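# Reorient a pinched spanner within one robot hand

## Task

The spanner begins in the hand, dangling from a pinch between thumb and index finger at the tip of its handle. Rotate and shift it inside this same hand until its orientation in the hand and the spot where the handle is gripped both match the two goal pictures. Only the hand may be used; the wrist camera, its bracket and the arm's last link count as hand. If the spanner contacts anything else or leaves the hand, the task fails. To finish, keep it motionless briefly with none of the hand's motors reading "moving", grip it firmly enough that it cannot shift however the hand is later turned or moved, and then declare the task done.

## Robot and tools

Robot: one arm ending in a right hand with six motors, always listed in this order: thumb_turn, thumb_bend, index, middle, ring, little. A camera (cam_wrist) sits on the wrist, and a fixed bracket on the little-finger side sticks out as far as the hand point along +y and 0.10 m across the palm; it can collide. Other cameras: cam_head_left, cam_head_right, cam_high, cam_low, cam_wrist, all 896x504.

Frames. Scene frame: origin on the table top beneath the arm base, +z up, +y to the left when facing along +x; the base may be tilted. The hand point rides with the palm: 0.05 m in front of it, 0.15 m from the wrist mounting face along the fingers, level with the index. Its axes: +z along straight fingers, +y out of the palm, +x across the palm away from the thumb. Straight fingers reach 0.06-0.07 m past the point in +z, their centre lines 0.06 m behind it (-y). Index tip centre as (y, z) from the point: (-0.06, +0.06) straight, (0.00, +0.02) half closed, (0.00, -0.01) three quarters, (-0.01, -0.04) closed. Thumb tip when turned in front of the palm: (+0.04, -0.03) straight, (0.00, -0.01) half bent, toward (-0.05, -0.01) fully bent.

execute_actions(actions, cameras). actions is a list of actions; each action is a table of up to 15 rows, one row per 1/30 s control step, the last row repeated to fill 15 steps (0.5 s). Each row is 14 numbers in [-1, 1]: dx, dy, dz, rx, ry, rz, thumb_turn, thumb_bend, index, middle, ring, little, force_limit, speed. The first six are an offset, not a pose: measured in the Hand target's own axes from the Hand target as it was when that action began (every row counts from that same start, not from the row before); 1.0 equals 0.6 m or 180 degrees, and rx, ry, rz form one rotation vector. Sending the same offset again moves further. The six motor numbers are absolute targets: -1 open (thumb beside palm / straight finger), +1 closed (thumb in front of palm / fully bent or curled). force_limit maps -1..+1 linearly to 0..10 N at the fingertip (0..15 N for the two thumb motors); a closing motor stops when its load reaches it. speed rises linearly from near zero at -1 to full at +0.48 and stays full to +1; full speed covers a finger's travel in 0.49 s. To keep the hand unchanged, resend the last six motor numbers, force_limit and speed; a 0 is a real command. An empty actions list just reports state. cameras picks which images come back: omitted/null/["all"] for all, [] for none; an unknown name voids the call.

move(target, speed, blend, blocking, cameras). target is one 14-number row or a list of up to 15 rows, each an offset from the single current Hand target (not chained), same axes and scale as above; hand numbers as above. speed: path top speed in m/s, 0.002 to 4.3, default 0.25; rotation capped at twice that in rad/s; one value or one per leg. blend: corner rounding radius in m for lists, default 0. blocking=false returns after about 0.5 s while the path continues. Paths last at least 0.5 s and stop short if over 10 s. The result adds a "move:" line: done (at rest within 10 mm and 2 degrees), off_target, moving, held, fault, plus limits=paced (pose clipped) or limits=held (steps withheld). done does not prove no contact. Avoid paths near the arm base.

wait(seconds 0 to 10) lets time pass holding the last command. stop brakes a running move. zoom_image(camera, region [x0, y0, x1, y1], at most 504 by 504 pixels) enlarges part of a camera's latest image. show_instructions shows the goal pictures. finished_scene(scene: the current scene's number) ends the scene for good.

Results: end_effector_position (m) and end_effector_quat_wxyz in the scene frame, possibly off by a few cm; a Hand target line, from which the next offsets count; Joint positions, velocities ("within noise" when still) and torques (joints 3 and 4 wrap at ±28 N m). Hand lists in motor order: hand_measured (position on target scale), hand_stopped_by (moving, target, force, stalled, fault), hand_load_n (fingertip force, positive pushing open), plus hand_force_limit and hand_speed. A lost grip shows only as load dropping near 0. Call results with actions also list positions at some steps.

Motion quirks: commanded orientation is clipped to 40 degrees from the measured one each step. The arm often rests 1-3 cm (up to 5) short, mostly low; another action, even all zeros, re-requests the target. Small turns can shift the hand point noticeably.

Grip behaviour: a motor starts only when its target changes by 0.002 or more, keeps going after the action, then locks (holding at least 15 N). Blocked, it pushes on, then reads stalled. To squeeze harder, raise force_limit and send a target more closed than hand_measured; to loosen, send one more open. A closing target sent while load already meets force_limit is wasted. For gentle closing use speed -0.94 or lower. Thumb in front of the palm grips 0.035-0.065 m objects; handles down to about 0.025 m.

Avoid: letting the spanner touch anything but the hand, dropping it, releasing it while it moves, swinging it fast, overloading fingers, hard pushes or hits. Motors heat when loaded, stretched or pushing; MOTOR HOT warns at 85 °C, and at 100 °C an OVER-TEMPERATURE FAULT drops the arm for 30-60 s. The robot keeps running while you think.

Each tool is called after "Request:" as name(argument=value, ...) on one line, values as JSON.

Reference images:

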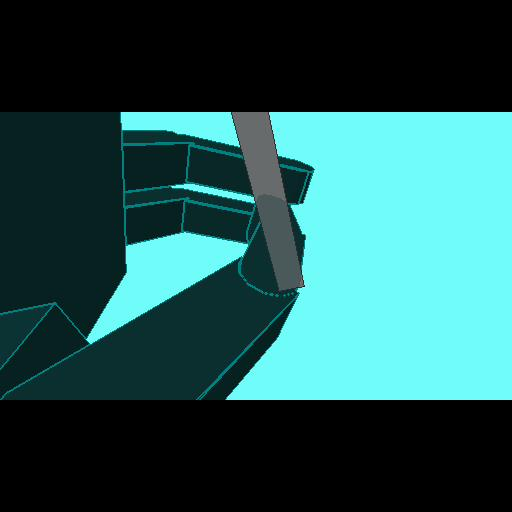

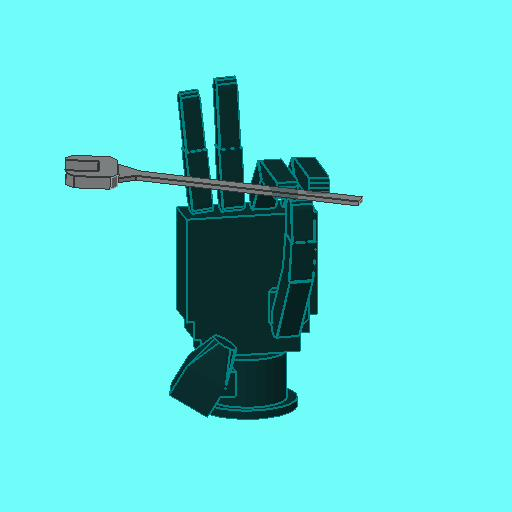

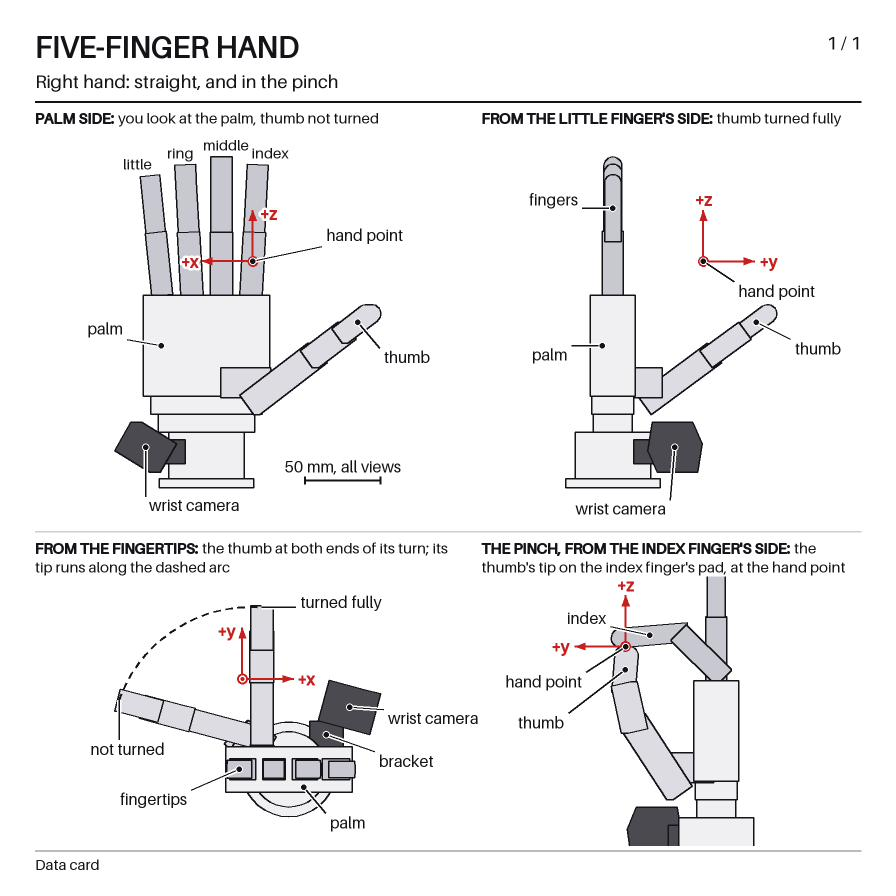

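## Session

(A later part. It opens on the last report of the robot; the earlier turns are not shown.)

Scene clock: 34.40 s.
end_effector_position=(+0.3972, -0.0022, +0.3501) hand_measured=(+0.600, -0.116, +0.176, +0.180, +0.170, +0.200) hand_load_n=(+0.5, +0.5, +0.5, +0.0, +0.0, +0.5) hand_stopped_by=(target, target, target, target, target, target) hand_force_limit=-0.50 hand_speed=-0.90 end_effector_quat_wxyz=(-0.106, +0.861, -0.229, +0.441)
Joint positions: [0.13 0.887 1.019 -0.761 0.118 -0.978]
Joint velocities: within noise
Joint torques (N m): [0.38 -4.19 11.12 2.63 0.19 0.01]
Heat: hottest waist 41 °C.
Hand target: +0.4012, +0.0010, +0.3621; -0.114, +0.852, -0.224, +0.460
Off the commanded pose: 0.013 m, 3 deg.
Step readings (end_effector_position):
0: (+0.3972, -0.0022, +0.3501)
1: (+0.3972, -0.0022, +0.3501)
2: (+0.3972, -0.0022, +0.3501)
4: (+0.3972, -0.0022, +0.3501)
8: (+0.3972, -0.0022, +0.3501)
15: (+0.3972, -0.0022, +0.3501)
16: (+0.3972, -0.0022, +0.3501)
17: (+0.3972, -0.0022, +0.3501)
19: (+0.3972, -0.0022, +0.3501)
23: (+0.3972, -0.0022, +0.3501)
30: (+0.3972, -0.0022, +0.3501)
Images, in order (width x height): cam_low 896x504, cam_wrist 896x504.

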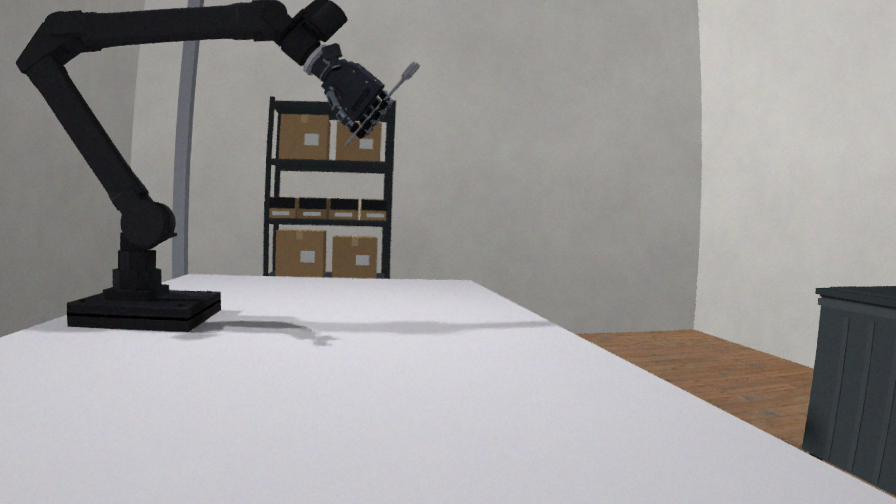

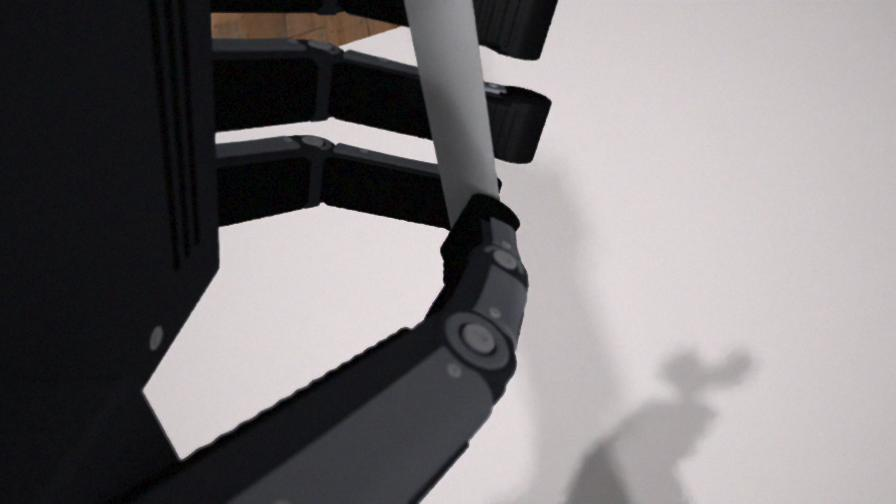

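Request:
execute_actions(actions=[[[0,0,0,0,0,0,0.8,-0.08,0.177,0.180,0.17,0.20,-0.5,-0.85]],[[0,0,0,0,0,0,1.0,-0.05,0.177,0.180,0.17,0.20,-0.5,-0.85]]], cameras=["cam_wrist","cam_low"])

Request:
zoom_image(camera="cam_wrist", region=[380, 150, 580, 350])

Scene clock: 36.43 s.
end_effector_position=(+0.3972, -0.0022, +0.3501) hand_measured=(+1.000, -0.062, +0.176, +0.180, +0.170, +0.200) hand_load_n=(+3.5, +2.5, +2.0, +2.5, +0.0, +1.5) hand_stopped_by=(target, force, target, target, target, target) hand_force_limit=-0.50 hand_speed=-0.85 end_effector_quat_wxyz=(-0.106, +0.861, -0.229, +0.441)
Joint positions: [0.13 0.887 1.019 -0.761 0.118 -0.978]
Joint velocities: within noise
Joint torques (N m): [0.38 -4.19 11.12 2.63 0.19 0.01]
Heat: hottest waist 41 °C.
Hand target: +0.4012, +0.0010, +0.3621; -0.114, +0.852, -0.224, +0.460
Off the commanded pose: 0.013 m, 3 deg.
Step readings (end_effector_position):
0: (+0.3972, -0.0022, +0.3501)
1: (+0.3972, -0.0022, +0.3501)
2: (+0.3972, -0.0022, +0.3501)
4: (+0.3972, -0.0022, +0.3501)
8: (+0.3972, -0.0022, +0.3501)
15: (+0.3972, -0.0022, +0.3501)
16: (+0.3972, -0.0022, +0.3501)
17: (+0.3972, -0.0022, +0.3501)
19: (+0.3972, -0.0022, +0.3501)
23: (+0.3972, -0.0022, +0.3501)
30: (+0.3972, -0.0022, +0.3501)
Images, in order (width x height): cam_low 896x504, cam_wrist 896x504.

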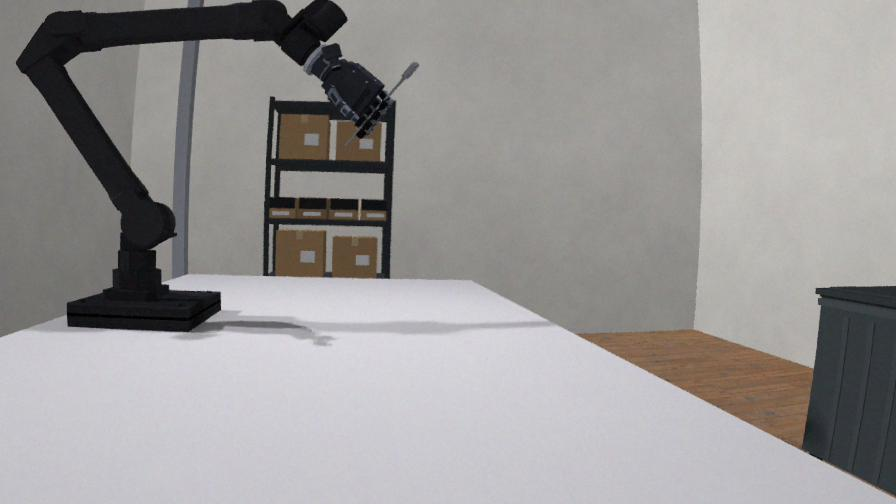

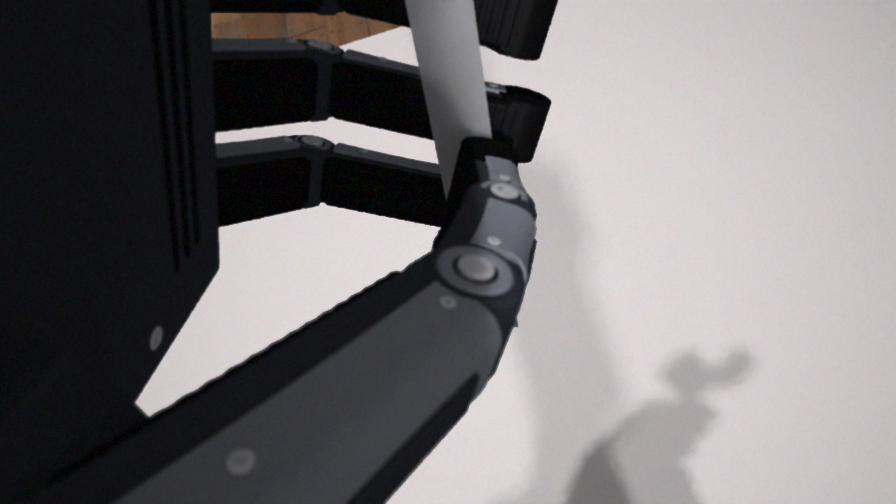

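Scaled by 2.520 from the camera's 896x504 image, which has a finer 1280x720 frame.

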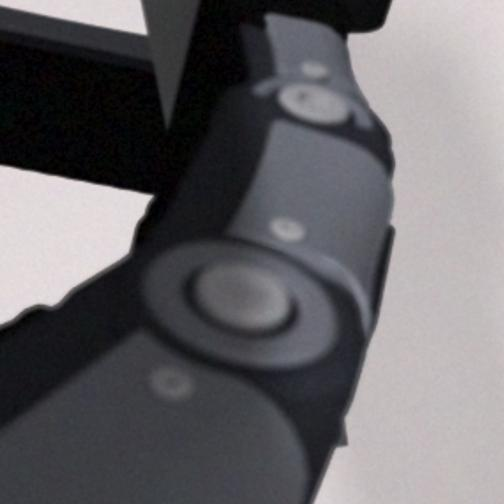

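Request:
show_instructions()

Reference images for this scene: goal picture from the wrist camera place, goal picture looking into the palm, FIVE-FINGER HAND page 1.

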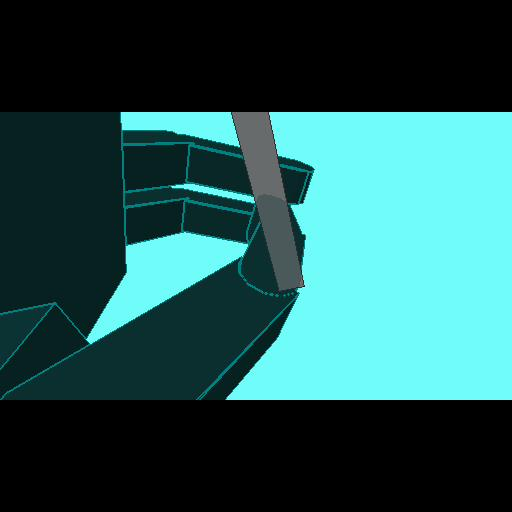

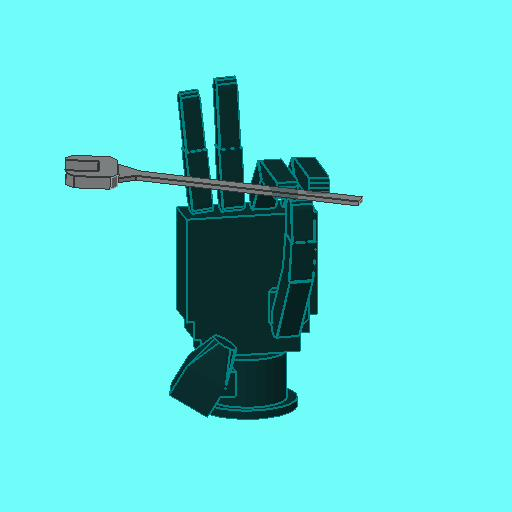

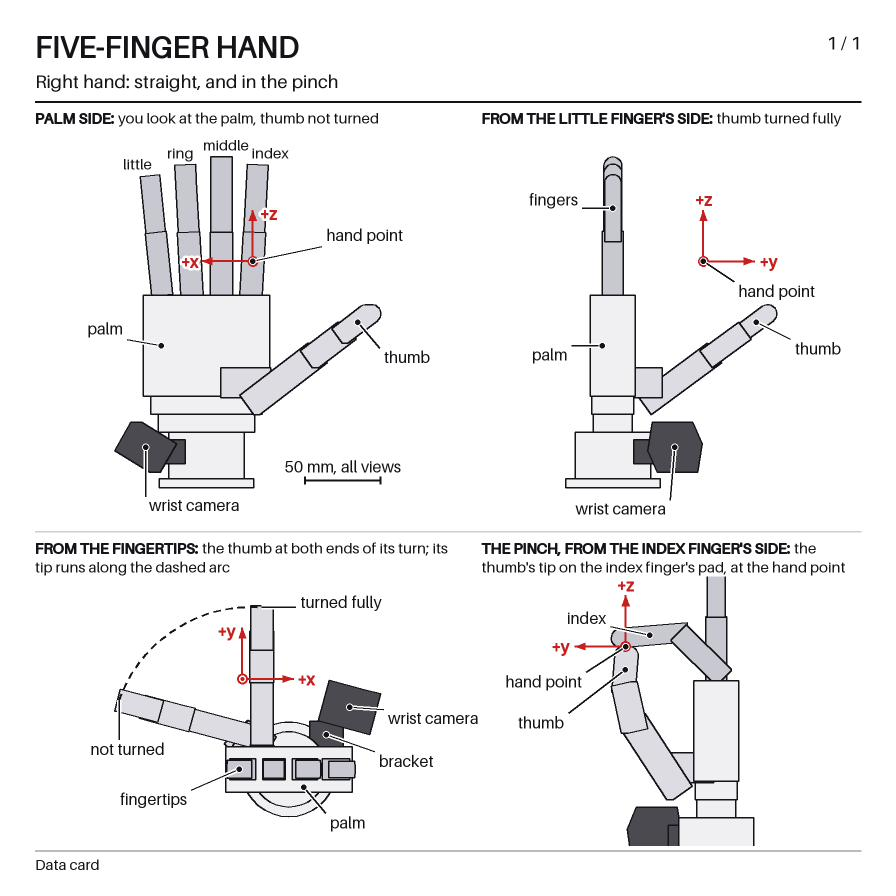

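Request:
move(target=[[-0.0208,0.0108,0.0554,-0.14,-0.265,0,1.0,-0.05,0.177,0.180,0.17,0.20,-0.5,-0.85],[-0.0208,0.0108,0.0554,-0.3158,-0.0976,0.4594,1.0,-0.05,0.177,0.180,0.17,0.20,-0.5,-0.85],[-0.0208,0.0108,0.0554,-0.4009,0.2116,0.891,1.0,-0.05,0.177,0.180,0.17,0.20,-0.5,-0.85]], speed=0.4, cameras=["cam_wrist","cam_low"])

Scene clock: 46.70 s.
end_effector_position=(+0.4206, -0.0016, +0.3255) hand_measured=(+1.000, -0.062, +0.176, +0.180, +0.170, +0.200) hand_load_n=(+3.5, +2.5, +2.0, +2.5, +0.0, +2.0) hand_stopped_by=(target, force, target, target, target, target) hand_force_limit=-0.50 hand_speed=-0.85 end_effector_quat_wxyz=(+0.008, +0.250, +0.968, +0.010)
Joint positions: [-0.127 1.284 1.396 -1.66 -0.027 1.948]
Joint velocities: within noise
Joint torques (N m): [0.32 -8 9.4 0.51 -0.05 0.11]
Heat: hottest waist 41 °C.
Hand target: +0.4212, +0.0011, +0.3322; +0.021, +0.251, +0.968, +0.011
Off the commanded pose: 0.007 m, 1 deg.
move: done
Images, in order (width x height): cam_low 896x504, cam_wrist 896x504.

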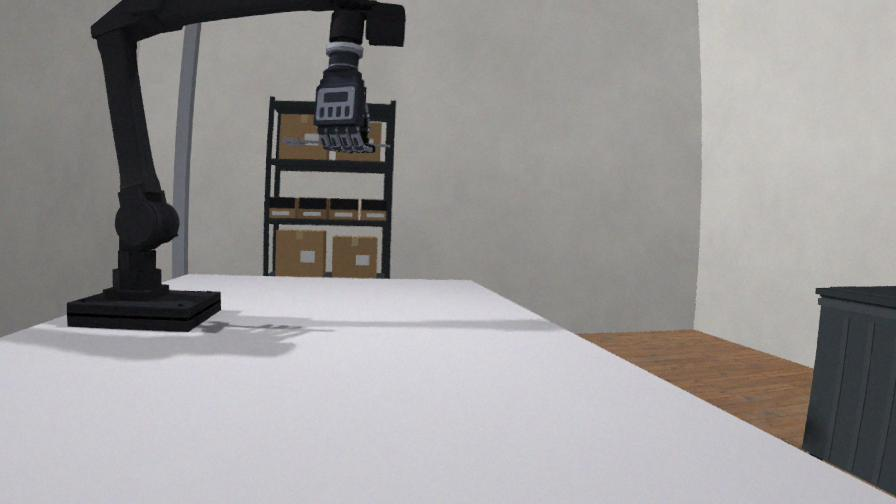

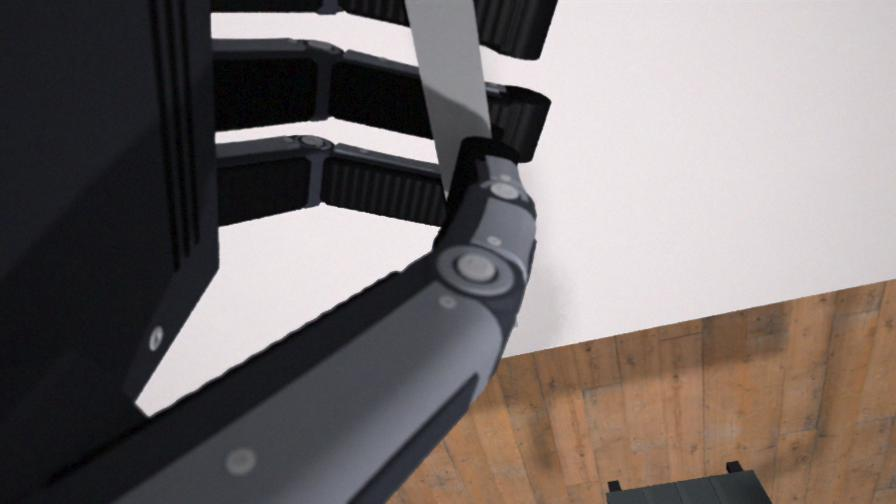

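Request:
zoom_image(camera="cam_wrist", region=[440, 230, 580, 370])

Request:
move(target=[0.02,-0.01,-0.02,-0.145,-0.275,0,1.0,-0.05,0.177,0.180,0.17,0.20,-0.5,-0.85], speed=0.3, cameras=["cam_wrist","cam_low"])

Scaled by 3.600 from the camera's 896x504 image, which has a finer 1280x720 frame.

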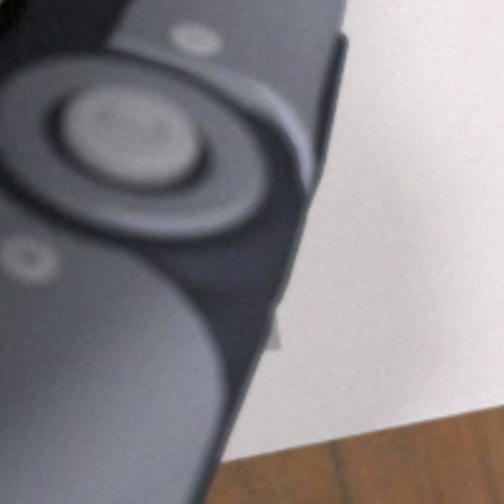

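Scene clock: 49.37 s.
end_effector_position=(+0.4057, +0.0050, +0.3297) hand_measured=(+1.000, -0.062, +0.176, +0.180, +0.170, +0.200) hand_load_n=(+3.0, +2.5, +2.0, +3.0, +0.0, +1.5) hand_stopped_by=(target, force, target, target, target, target) hand_force_limit=-0.50 hand_speed=-0.85 end_effector_quat_wxyz=(+0.457, +0.217, +0.855, +0.113)
Joint positions: [-0.164 0.687 0.617 -0.522 -0.137 1.98]
Joint velocities: within noise
Joint torques (N m): [-0.67 -1.9 11.11 2.77 -0.18 0.22]
Heat: hottest waist 41 °C.
Hand target: +0.4073, +0.0015, +0.3434; +0.475, +0.222, +0.844, +0.117
Off the commanded pose: 0.014 m, 3 deg.
move: off_target
Images, in order (width x height): cam_low 896x504, cam_wrist 896x504.

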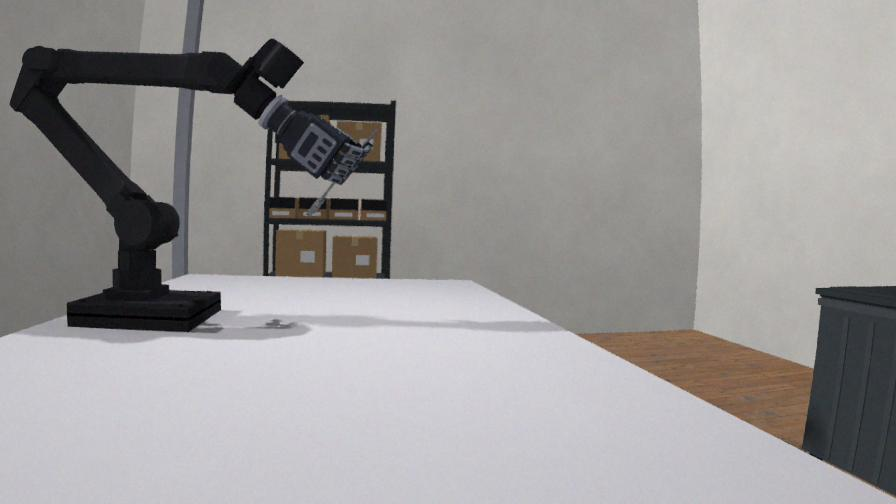

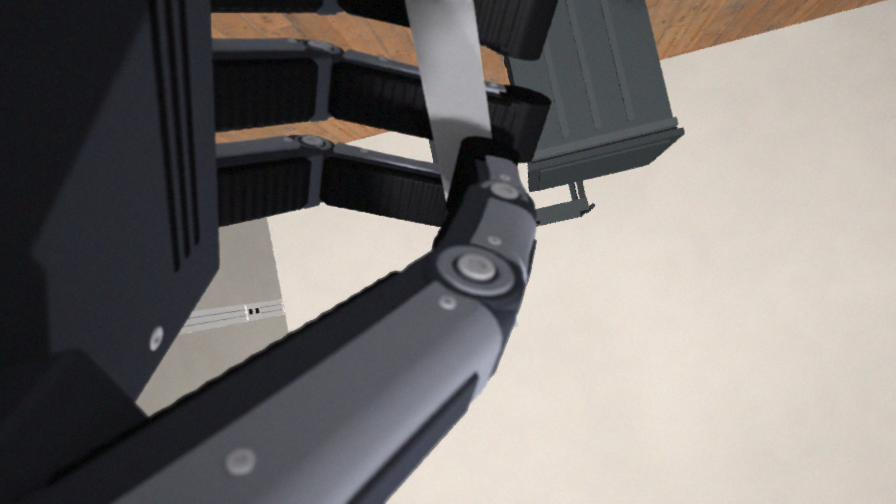

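Request:
execute_actions(actions=[[[0,0,0,0,0,0,1.0,-0.05,0.174,0.177,0.17,0.20,-0.5,-0.9]],[[0,0,0,0,0,0,0.72,-0.04,0.173,0.176,0.17,0.20,-0.5,-0.85]],[[0,0,0,0,0,0,0.72,-0.04,0.173,0.176,0.17,0.20,-0.5,-0.85]]], cameras=["cam_wrist","cam_low"])

Request:
zoom_image(camera="cam_low", region=[280, 110, 410, 240])

Scene clock: 51.70 s.
end_effector_position=(+0.4056, +0.0050, +0.3295) hand_measured=(+0.720, -0.044, +0.172, +0.176, +0.170, +0.200) hand_load_n=(-3.0, +1.0, +4.0, +1.5, +0.0, +1.0) hand_stopped_by=(target, force, force, target, target, target) hand_force_limit=-0.50 hand_speed=-0.85 end_effector_quat_wxyz=(+0.457, +0.217, +0.855, +0.113)
Joint positions: [-0.164 0.687 0.616 -0.522 -0.137 1.981]
Joint velocities: within noise
Joint torques (N m): [-0.67 -1.96 11.12 2.63 -0.18 0.23]
Heat: hottest waist 40 °C.
Hand target: +0.4072, +0.0015, +0.3432; +0.475, +0.222, +0.844, +0.117
Off the commanded pose: 0.014 m, 3 deg.
Step readings (end_effector_position):
0: (+0.4057, +0.0050, +0.3298)
1: (+0.4057, +0.0050, +0.3298)
2: (+0.4057, +0.0050, +0.3298)
4: (+0.4057, +0.0050, +0.3298)
8: (+0.4057, +0.0050, +0.3298)
15: (+0.4057, +0.0050, +0.3298)
16: (+0.4057, +0.0050, +0.3298)
17: (+0.4057, +0.0050, +0.3298)
19: (+0.4056, +0.0050, +0.3295)
23: (+0.4056, +0.0050, +0.3295)
30: (+0.4056, +0.0050, +0.3295)
31: (+0.4056, +0.0050, +0.3295)
32: (+0.4056, +0.0050, +0.3295)
34: (+0.4056, +0.0050, +0.3295)
38: (+0.4056, +0.0050, +0.3295)
45: (+0.4056, +0.0050, +0.3295)
Images, in order (width x height): cam_low 896x504, cam_wrist 896x504.

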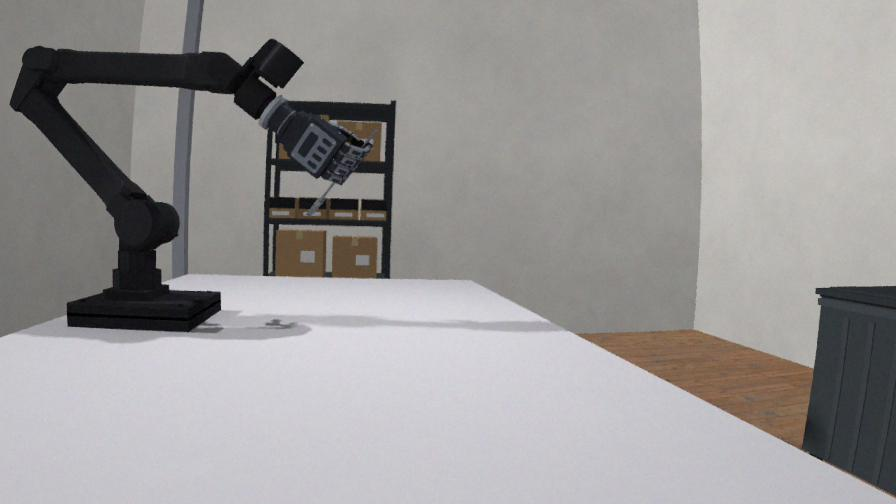

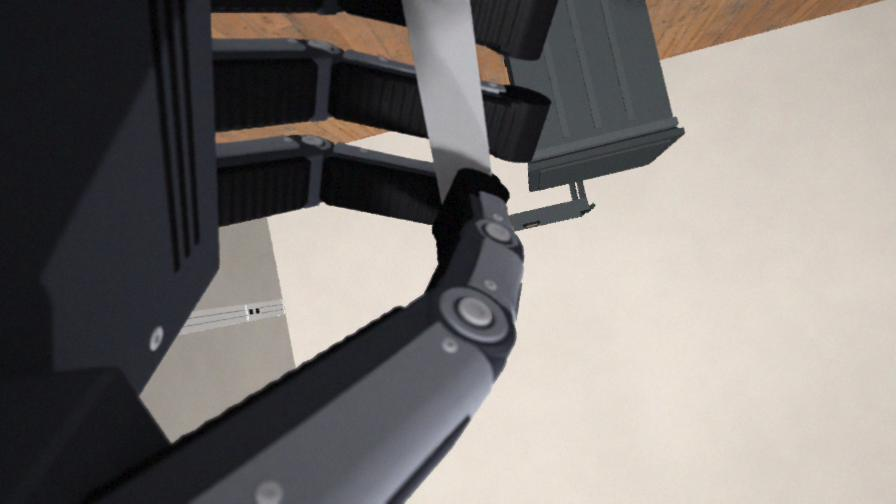

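Scaled by 3.877 from the camera's 896x504 image, which has a finer 1280x720 frame.

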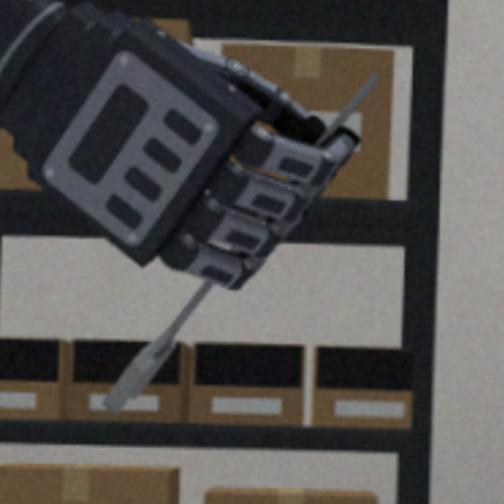

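Request:
execute_actions(actions=[[[0,0,0,0,0,0,0.72,-0.04,0.169,0.175,0.17,0.20,-0.5,-0.9]],[[0,0,0,0,0,0,0.83,-0.065,0.169,0.175,0.17,0.20,-0.5,-0.9]],[[0,0,0,0,0,0,0.94,-0.085,0.169,0.175,0.17,0.20,-0.5,-0.9]]], cameras=["cam_wrist","cam_low"])

Request:
zoom_image(camera="cam_low", region=[280, 110, 410, 240])

Request:
zoom_image(camera="cam_wrist", region=[440, 230, 580, 370])

Scene clock: 54.23 s.
end_effector_position=(+0.4056, +0.0050, +0.3295) hand_measured=(+0.940, -0.086, +0.168, +0.174, +0.170, +0.200) hand_load_n=(+0.0, +0.0, +0.0, +0.0, +0.0, +1.0) hand_stopped_by=(target, target, target, target, target, target) hand_force_limit=-0.50 hand_speed=-0.90 end_effector_quat_wxyz=(+0.457, +0.217, +0.855, +0.113)
Joint positions: [-0.164 0.687 0.616 -0.522 -0.137 1.981]
Joint velocities: within noise
Joint torques (N m): [-0.73 -1.9 11.12 2.65 -0.18 0.23]
Heat: hottest waist 40 °C.
Hand target: +0.4072, +0.0015, +0.3432; +0.475, +0.222, +0.844, +0.117
Off the commanded pose: 0.014 m, 3 deg.
Step readings (end_effector_position):
0: (+0.4056, +0.0050, +0.3295)
1: (+0.4056, +0.0050, +0.3295)
2: (+0.4056, +0.0050, +0.3295)
4: (+0.4056, +0.0050, +0.3295)
8: (+0.4056, +0.0050, +0.3295)
15: (+0.4056, +0.0050, +0.3295)
16: (+0.4056, +0.0050, +0.3295)
17: (+0.4056, +0.0050, +0.3295)
19: (+0.4056, +0.0050, +0.3295)
23: (+0.4056, +0.0050, +0.3295)
30: (+0.4056, +0.0050, +0.3295)
31: (+0.4056, +0.0050, +0.3295)
32: (+0.4056, +0.0050, +0.3295)
34: (+0.4056, +0.0050, +0.3295)
38: (+0.4056, +0.0050, +0.3295)
45: (+0.4056, +0.0050, +0.3295)
Images, in order (width x height): cam_low 896x504, cam_wrist 896x504.

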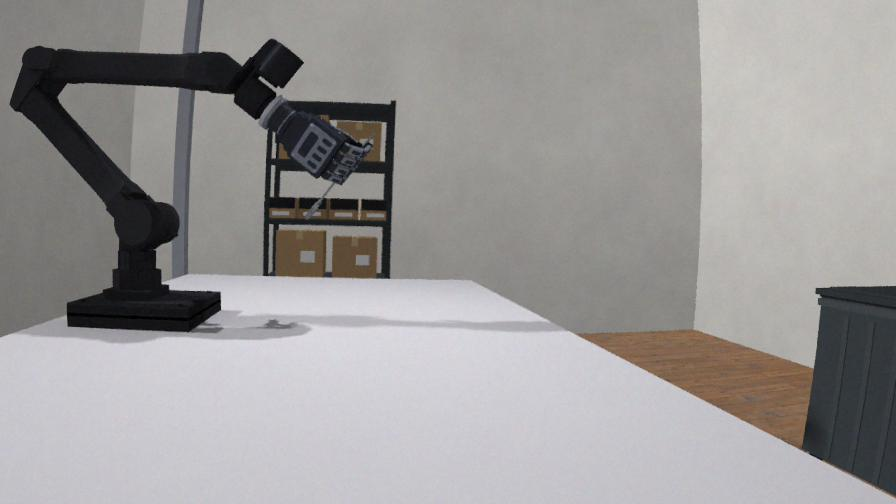

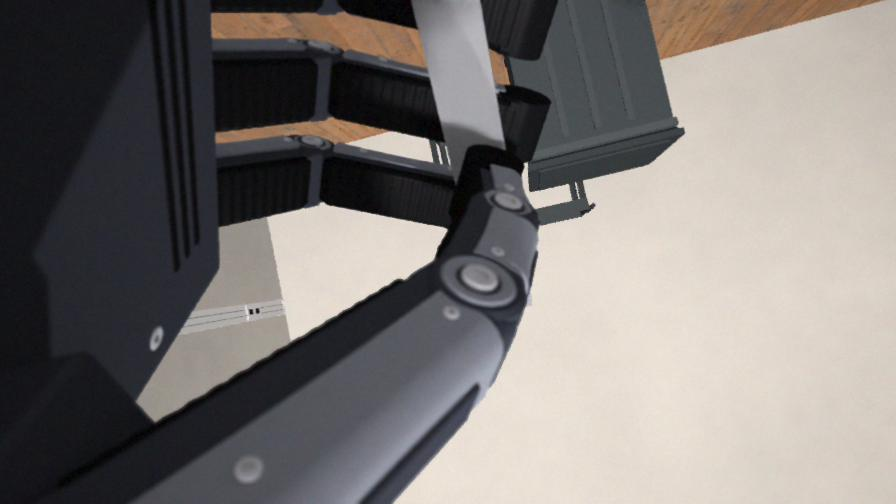

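Scaled by 3.877 from the camera's 896x504 image, which has a finer 1280x720 frame.

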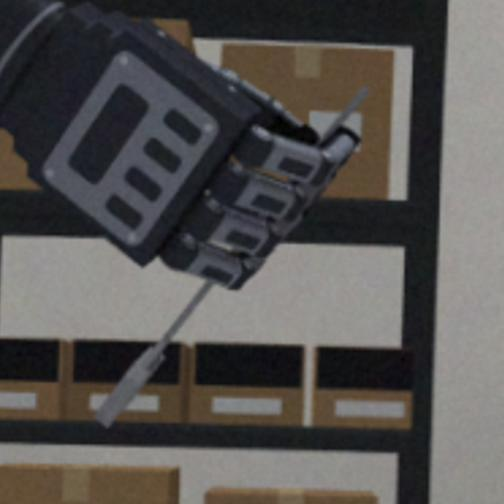

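Scaled by 3.600 from the camera's 896x504 image, which has a finer 1280x720 frame.

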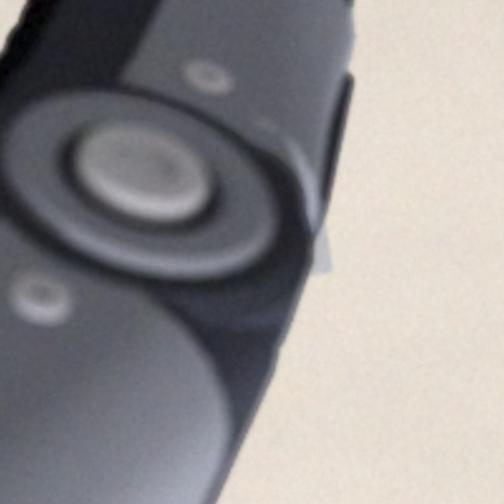

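Request:
execute_actions(actions=[[[0,0,0,0,0,0,0.94,-0.085,0.23,0.23,0.17,0.20,-0.4,-0.93]],[[0,0,0,0,0,0,0.94,-0.085,0.23,0.23,0.17,0.20,-0.4,-0.93]]], cameras=["cam_wrist","cam_low"])

Request:
zoom_image(camera="cam_wrist", region=[440, 230, 580, 370])

Scene clock: 55.97 s.
end_effector_position=(+0.4056, +0.0050, +0.3295) hand_measured=(+0.940, -0.086, +0.186, +0.186, +0.170, +0.200) hand_load_n=(-1.0, +1.5, +4.0, +3.5, +0.0, +1.0) hand_stopped_by=(target, target, force, force, target, target) hand_force_limit=-0.40 hand_speed=-0.93 end_effector_quat_wxyz=(+0.457, +0.217, +0.855, +0.113)
Joint positions: [-0.164 0.687 0.616 -0.522 -0.137 1.981]
Joint velocities: within noise
Joint torques (N m): [-0.73 -1.96 11.12 2.63 -0.18 0.23]
Heat: hottest waist 40 °C.
Hand target: +0.4072, +0.0015, +0.3432; +0.475, +0.222, +0.844, +0.117
Off the commanded pose: 0.014 m, 3 deg.
Step readings (end_effector_position):
0: (+0.4056, +0.0050, +0.3295)
1: (+0.4056, +0.0050, +0.3295)
2: (+0.4056, +0.0050, +0.3295)
4: (+0.4056, +0.0050, +0.3295)
8: (+0.4056, +0.0050, +0.3295)
15: (+0.4056, +0.0050, +0.3295)
16: (+0.4056, +0.0050, +0.3295)
17: (+0.4056, +0.0050, +0.3295)
19: (+0.4056, +0.0050, +0.3295)
23: (+0.4056, +0.0050, +0.3295)
30: (+0.4056, +0.0050, +0.3295)
Images, in order (width x height): cam_low 896x504, cam_wrist 896x504.

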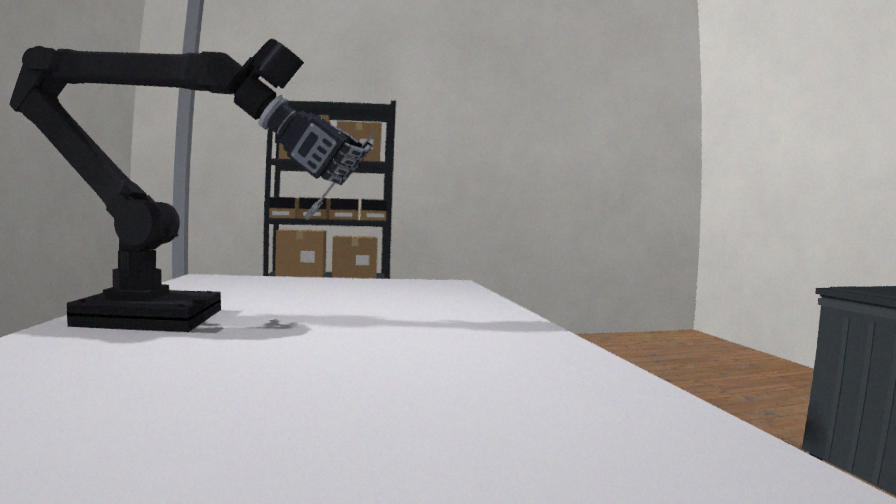

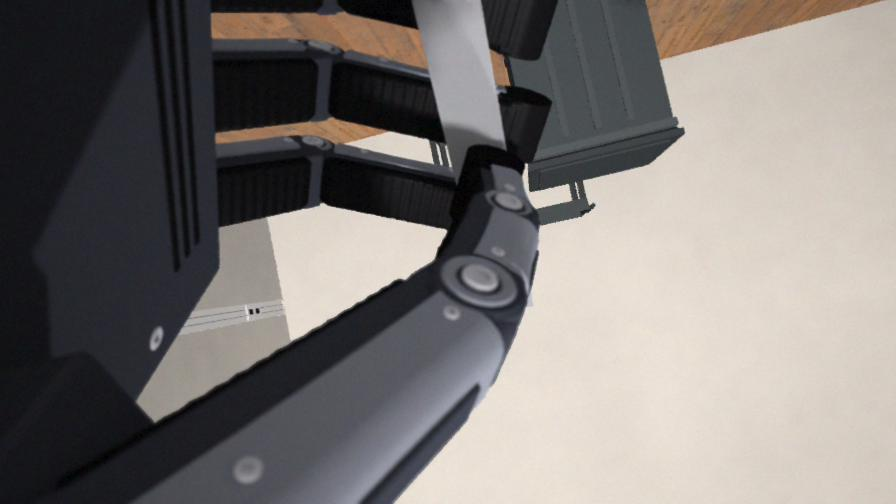

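Scaled by 3.600 from the camera's 896x504 image, which has a finer 1280x720 frame.

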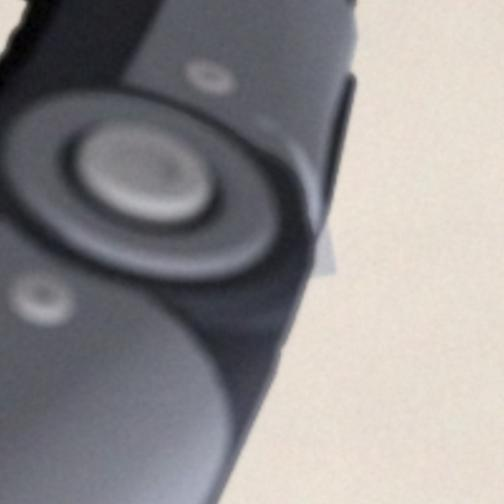

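Request:
execute_actions(actions=[[[0,0,0,0,0,0,0.94,-0.085,0.25,0.25,0.17,0.20,0.3,-0.95]],[[0,0,0,0,0,0,0.94,-0.085,0.25,0.25,0.17,0.20,0.3,-0.95]],[[0,0,0,0,0,0,0.94,0.05,0.25,0.25,0.17,0.20,0.0,-0.95]],[[0,0,0,0,0,0,0.94,0.05,0.25,0.25,0.17,0.20,0.0,-0.95]]], cameras=["cam_wrist","cam_low"])

Request:
zoom_image(camera="cam_wrist", region=[440, 230, 580, 370])

Scene clock: 58.53 s.
end_effector_position=(+0.4056, +0.0050, +0.3295) hand_measured=(+0.940, -0.072, +0.194, +0.192, +0.170, +0.200) hand_load_n=(-1.0, +7.5, +7.5, +6.5, +0.0, +1.5) hand_stopped_by=(target, force, force, force, target, target) hand_force_limit=0.00 hand_speed=-0.95 end_effector_quat_wxyz=(+0.457, +0.217, +0.855, +0.113)
Joint positions: [-0.164 0.687 0.616 -0.522 -0.137 1.981]
Joint velocities: within noise
Joint torques (N m): [-0.73 -1.96 11.12 2.65 -0.18 0.23]
Heat: hottest waist 40 °C.
Hand target: +0.4072, +0.0015, +0.3432; +0.475, +0.222, +0.844, +0.117
Off the commanded pose: 0.014 m, 3 deg.
Step readings (end_effector_position):
0: (+0.4056, +0.0050, +0.3295)
1: (+0.4056, +0.0050, +0.3295)
2: (+0.4056, +0.0050, +0.3295)
4: (+0.4056, +0.0050, +0.3295)
8: (+0.4056, +0.0050, +0.3295)
15: (+0.4056, +0.0050, +0.3295)
16: (+0.4056, +0.0050, +0.3295)
17: (+0.4056, +0.0050, +0.3295)
19: (+0.4056, +0.0050, +0.3295)
23: (+0.4056, +0.0050, +0.3295)
30: (+0.4056, +0.0050, +0.3295)
31: (+0.4056, +0.0050, +0.3295)
32: (+0.4056, +0.0050, +0.3295)
34: (+0.4056, +0.0050, +0.3295)
38: (+0.4056, +0.0050, +0.3295)
45: (+0.4056, +0.0050, +0.3295)
46: (+0.4056, +0.0050, +0.3295)
47: (+0.4056, +0.0050, +0.3295)
49: (+0.4056, +0.0050, +0.3295)
53: (+0.4056, +0.0050, +0.3295)
60: (+0.4056, +0.0050, +0.3295)
Images, in order (width x height): cam_low 896x504, cam_wrist 896x504.

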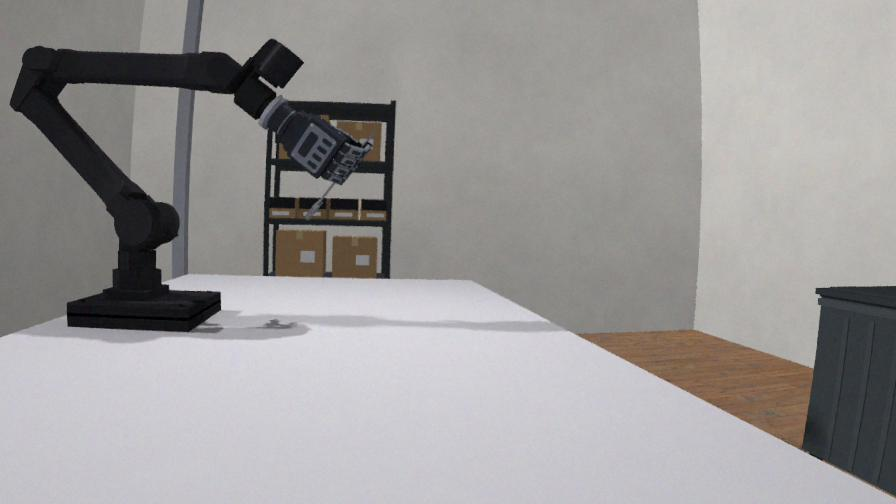

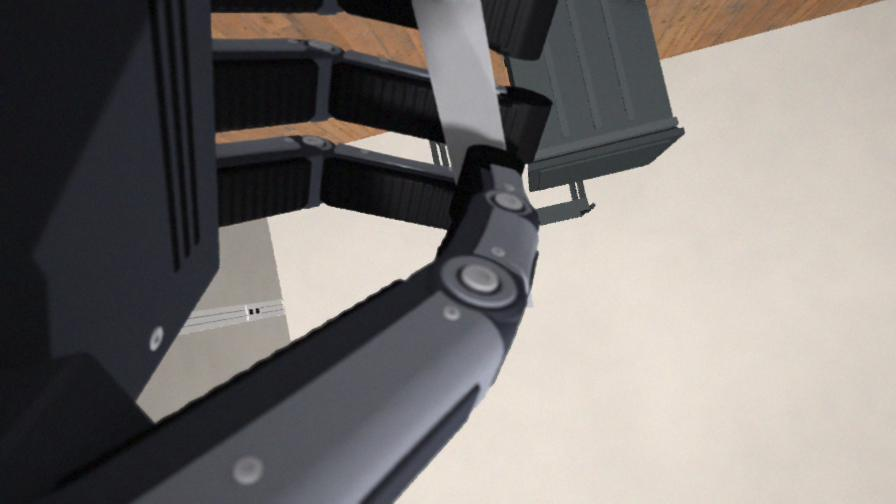

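Scaled by 3.600 from the camera's 896x504 image, which has a finer 1280x720 frame.

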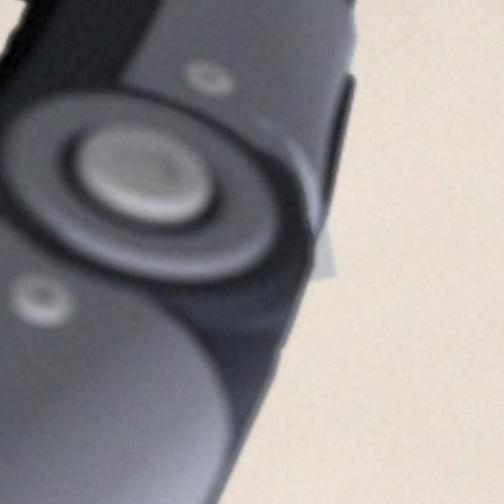

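Request:
execute_actions(actions=[[[0,0,0,0,0,0,0.94,0.05,0.27,0.27,0.17,0.20,0.7,-0.95]],[[0,0,0,0,0,0,0.94,0.05,0.27,0.27,0.17,0.20,0.7,-0.95]],[[0,0,0,0,0,0,0.94,0.07,0.27,0.27,0.17,0.20,0.2,-0.95]]], cameras=["cam_wrist","cam_low"])

Request:
zoom_image(camera="cam_wrist", region=[440, 230, 580, 370])

Request:
zoom_image(camera="cam_low", region=[280, 110, 410, 240])

Scene clock: 61.00 s.
end_effector_position=(+0.4056, +0.0050, +0.3295) hand_measured=(+0.940, -0.070, +0.196, +0.194, +0.170, +0.200) hand_load_n=(-0.5, +8.5, +8.5, +8.5, +0.0, +1.5) hand_stopped_by=(target, force, force, force, target, target) hand_force_limit=0.20 hand_speed=-0.95 end_effector_quat_wxyz=(+0.457, +0.217, +0.855, +0.113)
Joint positions: [-0.164 0.687 0.616 -0.522 -0.137 1.981]
Joint velocities: within noise
Joint torques (N m): [-0.73 -1.96 11.14 2.65 -0.18 0.23]
Heat: hottest waist 40 °C.
Hand target: +0.4072, +0.0015, +0.3432; +0.475, +0.222, +0.844, +0.117
Off the commanded pose: 0.014 m, 3 deg.
Step readings (end_effector_position):
0: (+0.4056, +0.0050, +0.3295)
1: (+0.4056, +0.0050, +0.3295)
2: (+0.4056, +0.0050, +0.3295)
4: (+0.4056, +0.0050, +0.3295)
8: (+0.4056, +0.0050, +0.3295)
15: (+0.4056, +0.0050, +0.3295)
16: (+0.4056, +0.0050, +0.3295)
17: (+0.4056, +0.0050, +0.3295)
19: (+0.4056, +0.0050, +0.3295)
23: (+0.4056, +0.0050, +0.3295)
30: (+0.4056, +0.0050, +0.3295)
31: (+0.4056, +0.0050, +0.3295)
32: (+0.4056, +0.0050, +0.3295)
34: (+0.4056, +0.0050, +0.3295)
38: (+0.4056, +0.0050, +0.3295)
45: (+0.4056, +0.0050, +0.3295)
Images, in order (width x height): cam_low 896x504, cam_wrist 896x504.

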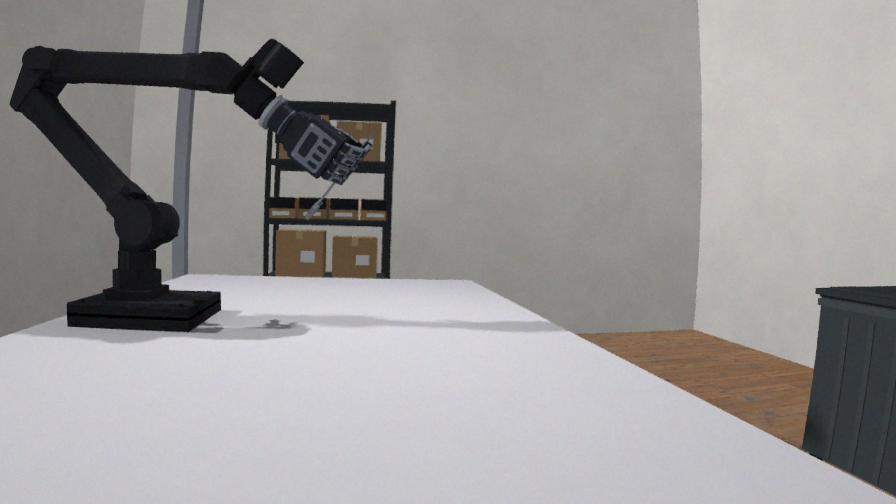

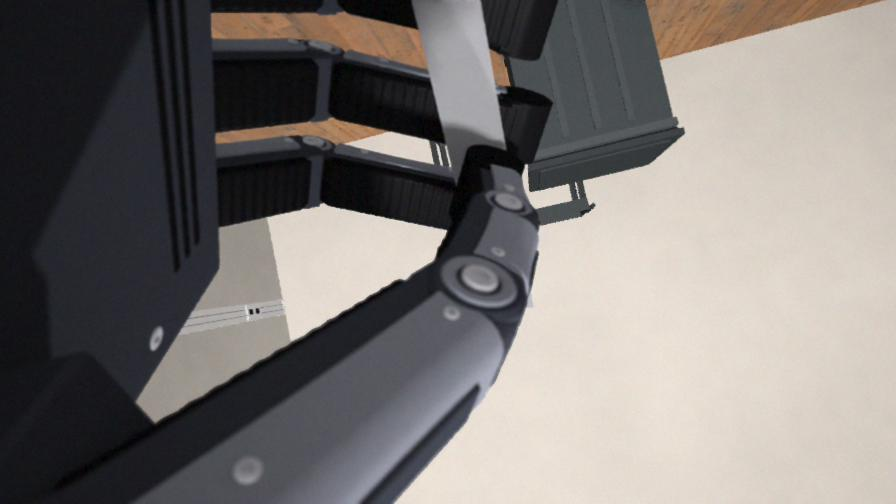

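Scaled by 3.600 from the camera's 896x504 image, which has a finer 1280x720 frame.

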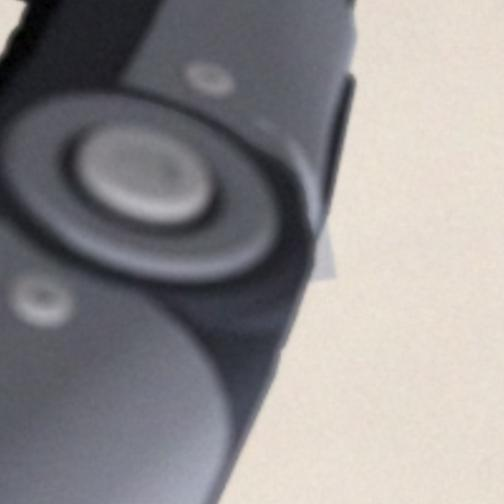

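Scaled by 3.877 from the camera's 896x504 image, which has a finer 1280x720 frame.

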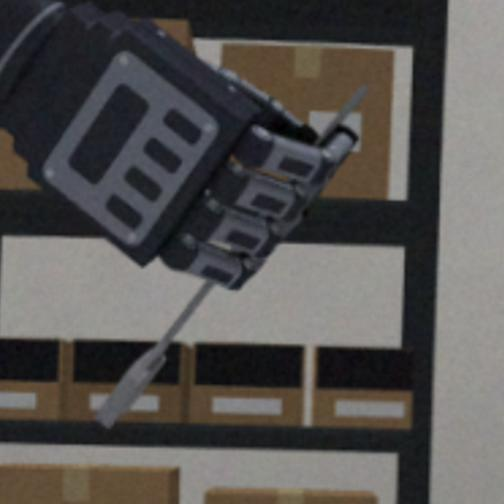

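Request:
finished_scene(scene=2)

The scene is finished: the task was done.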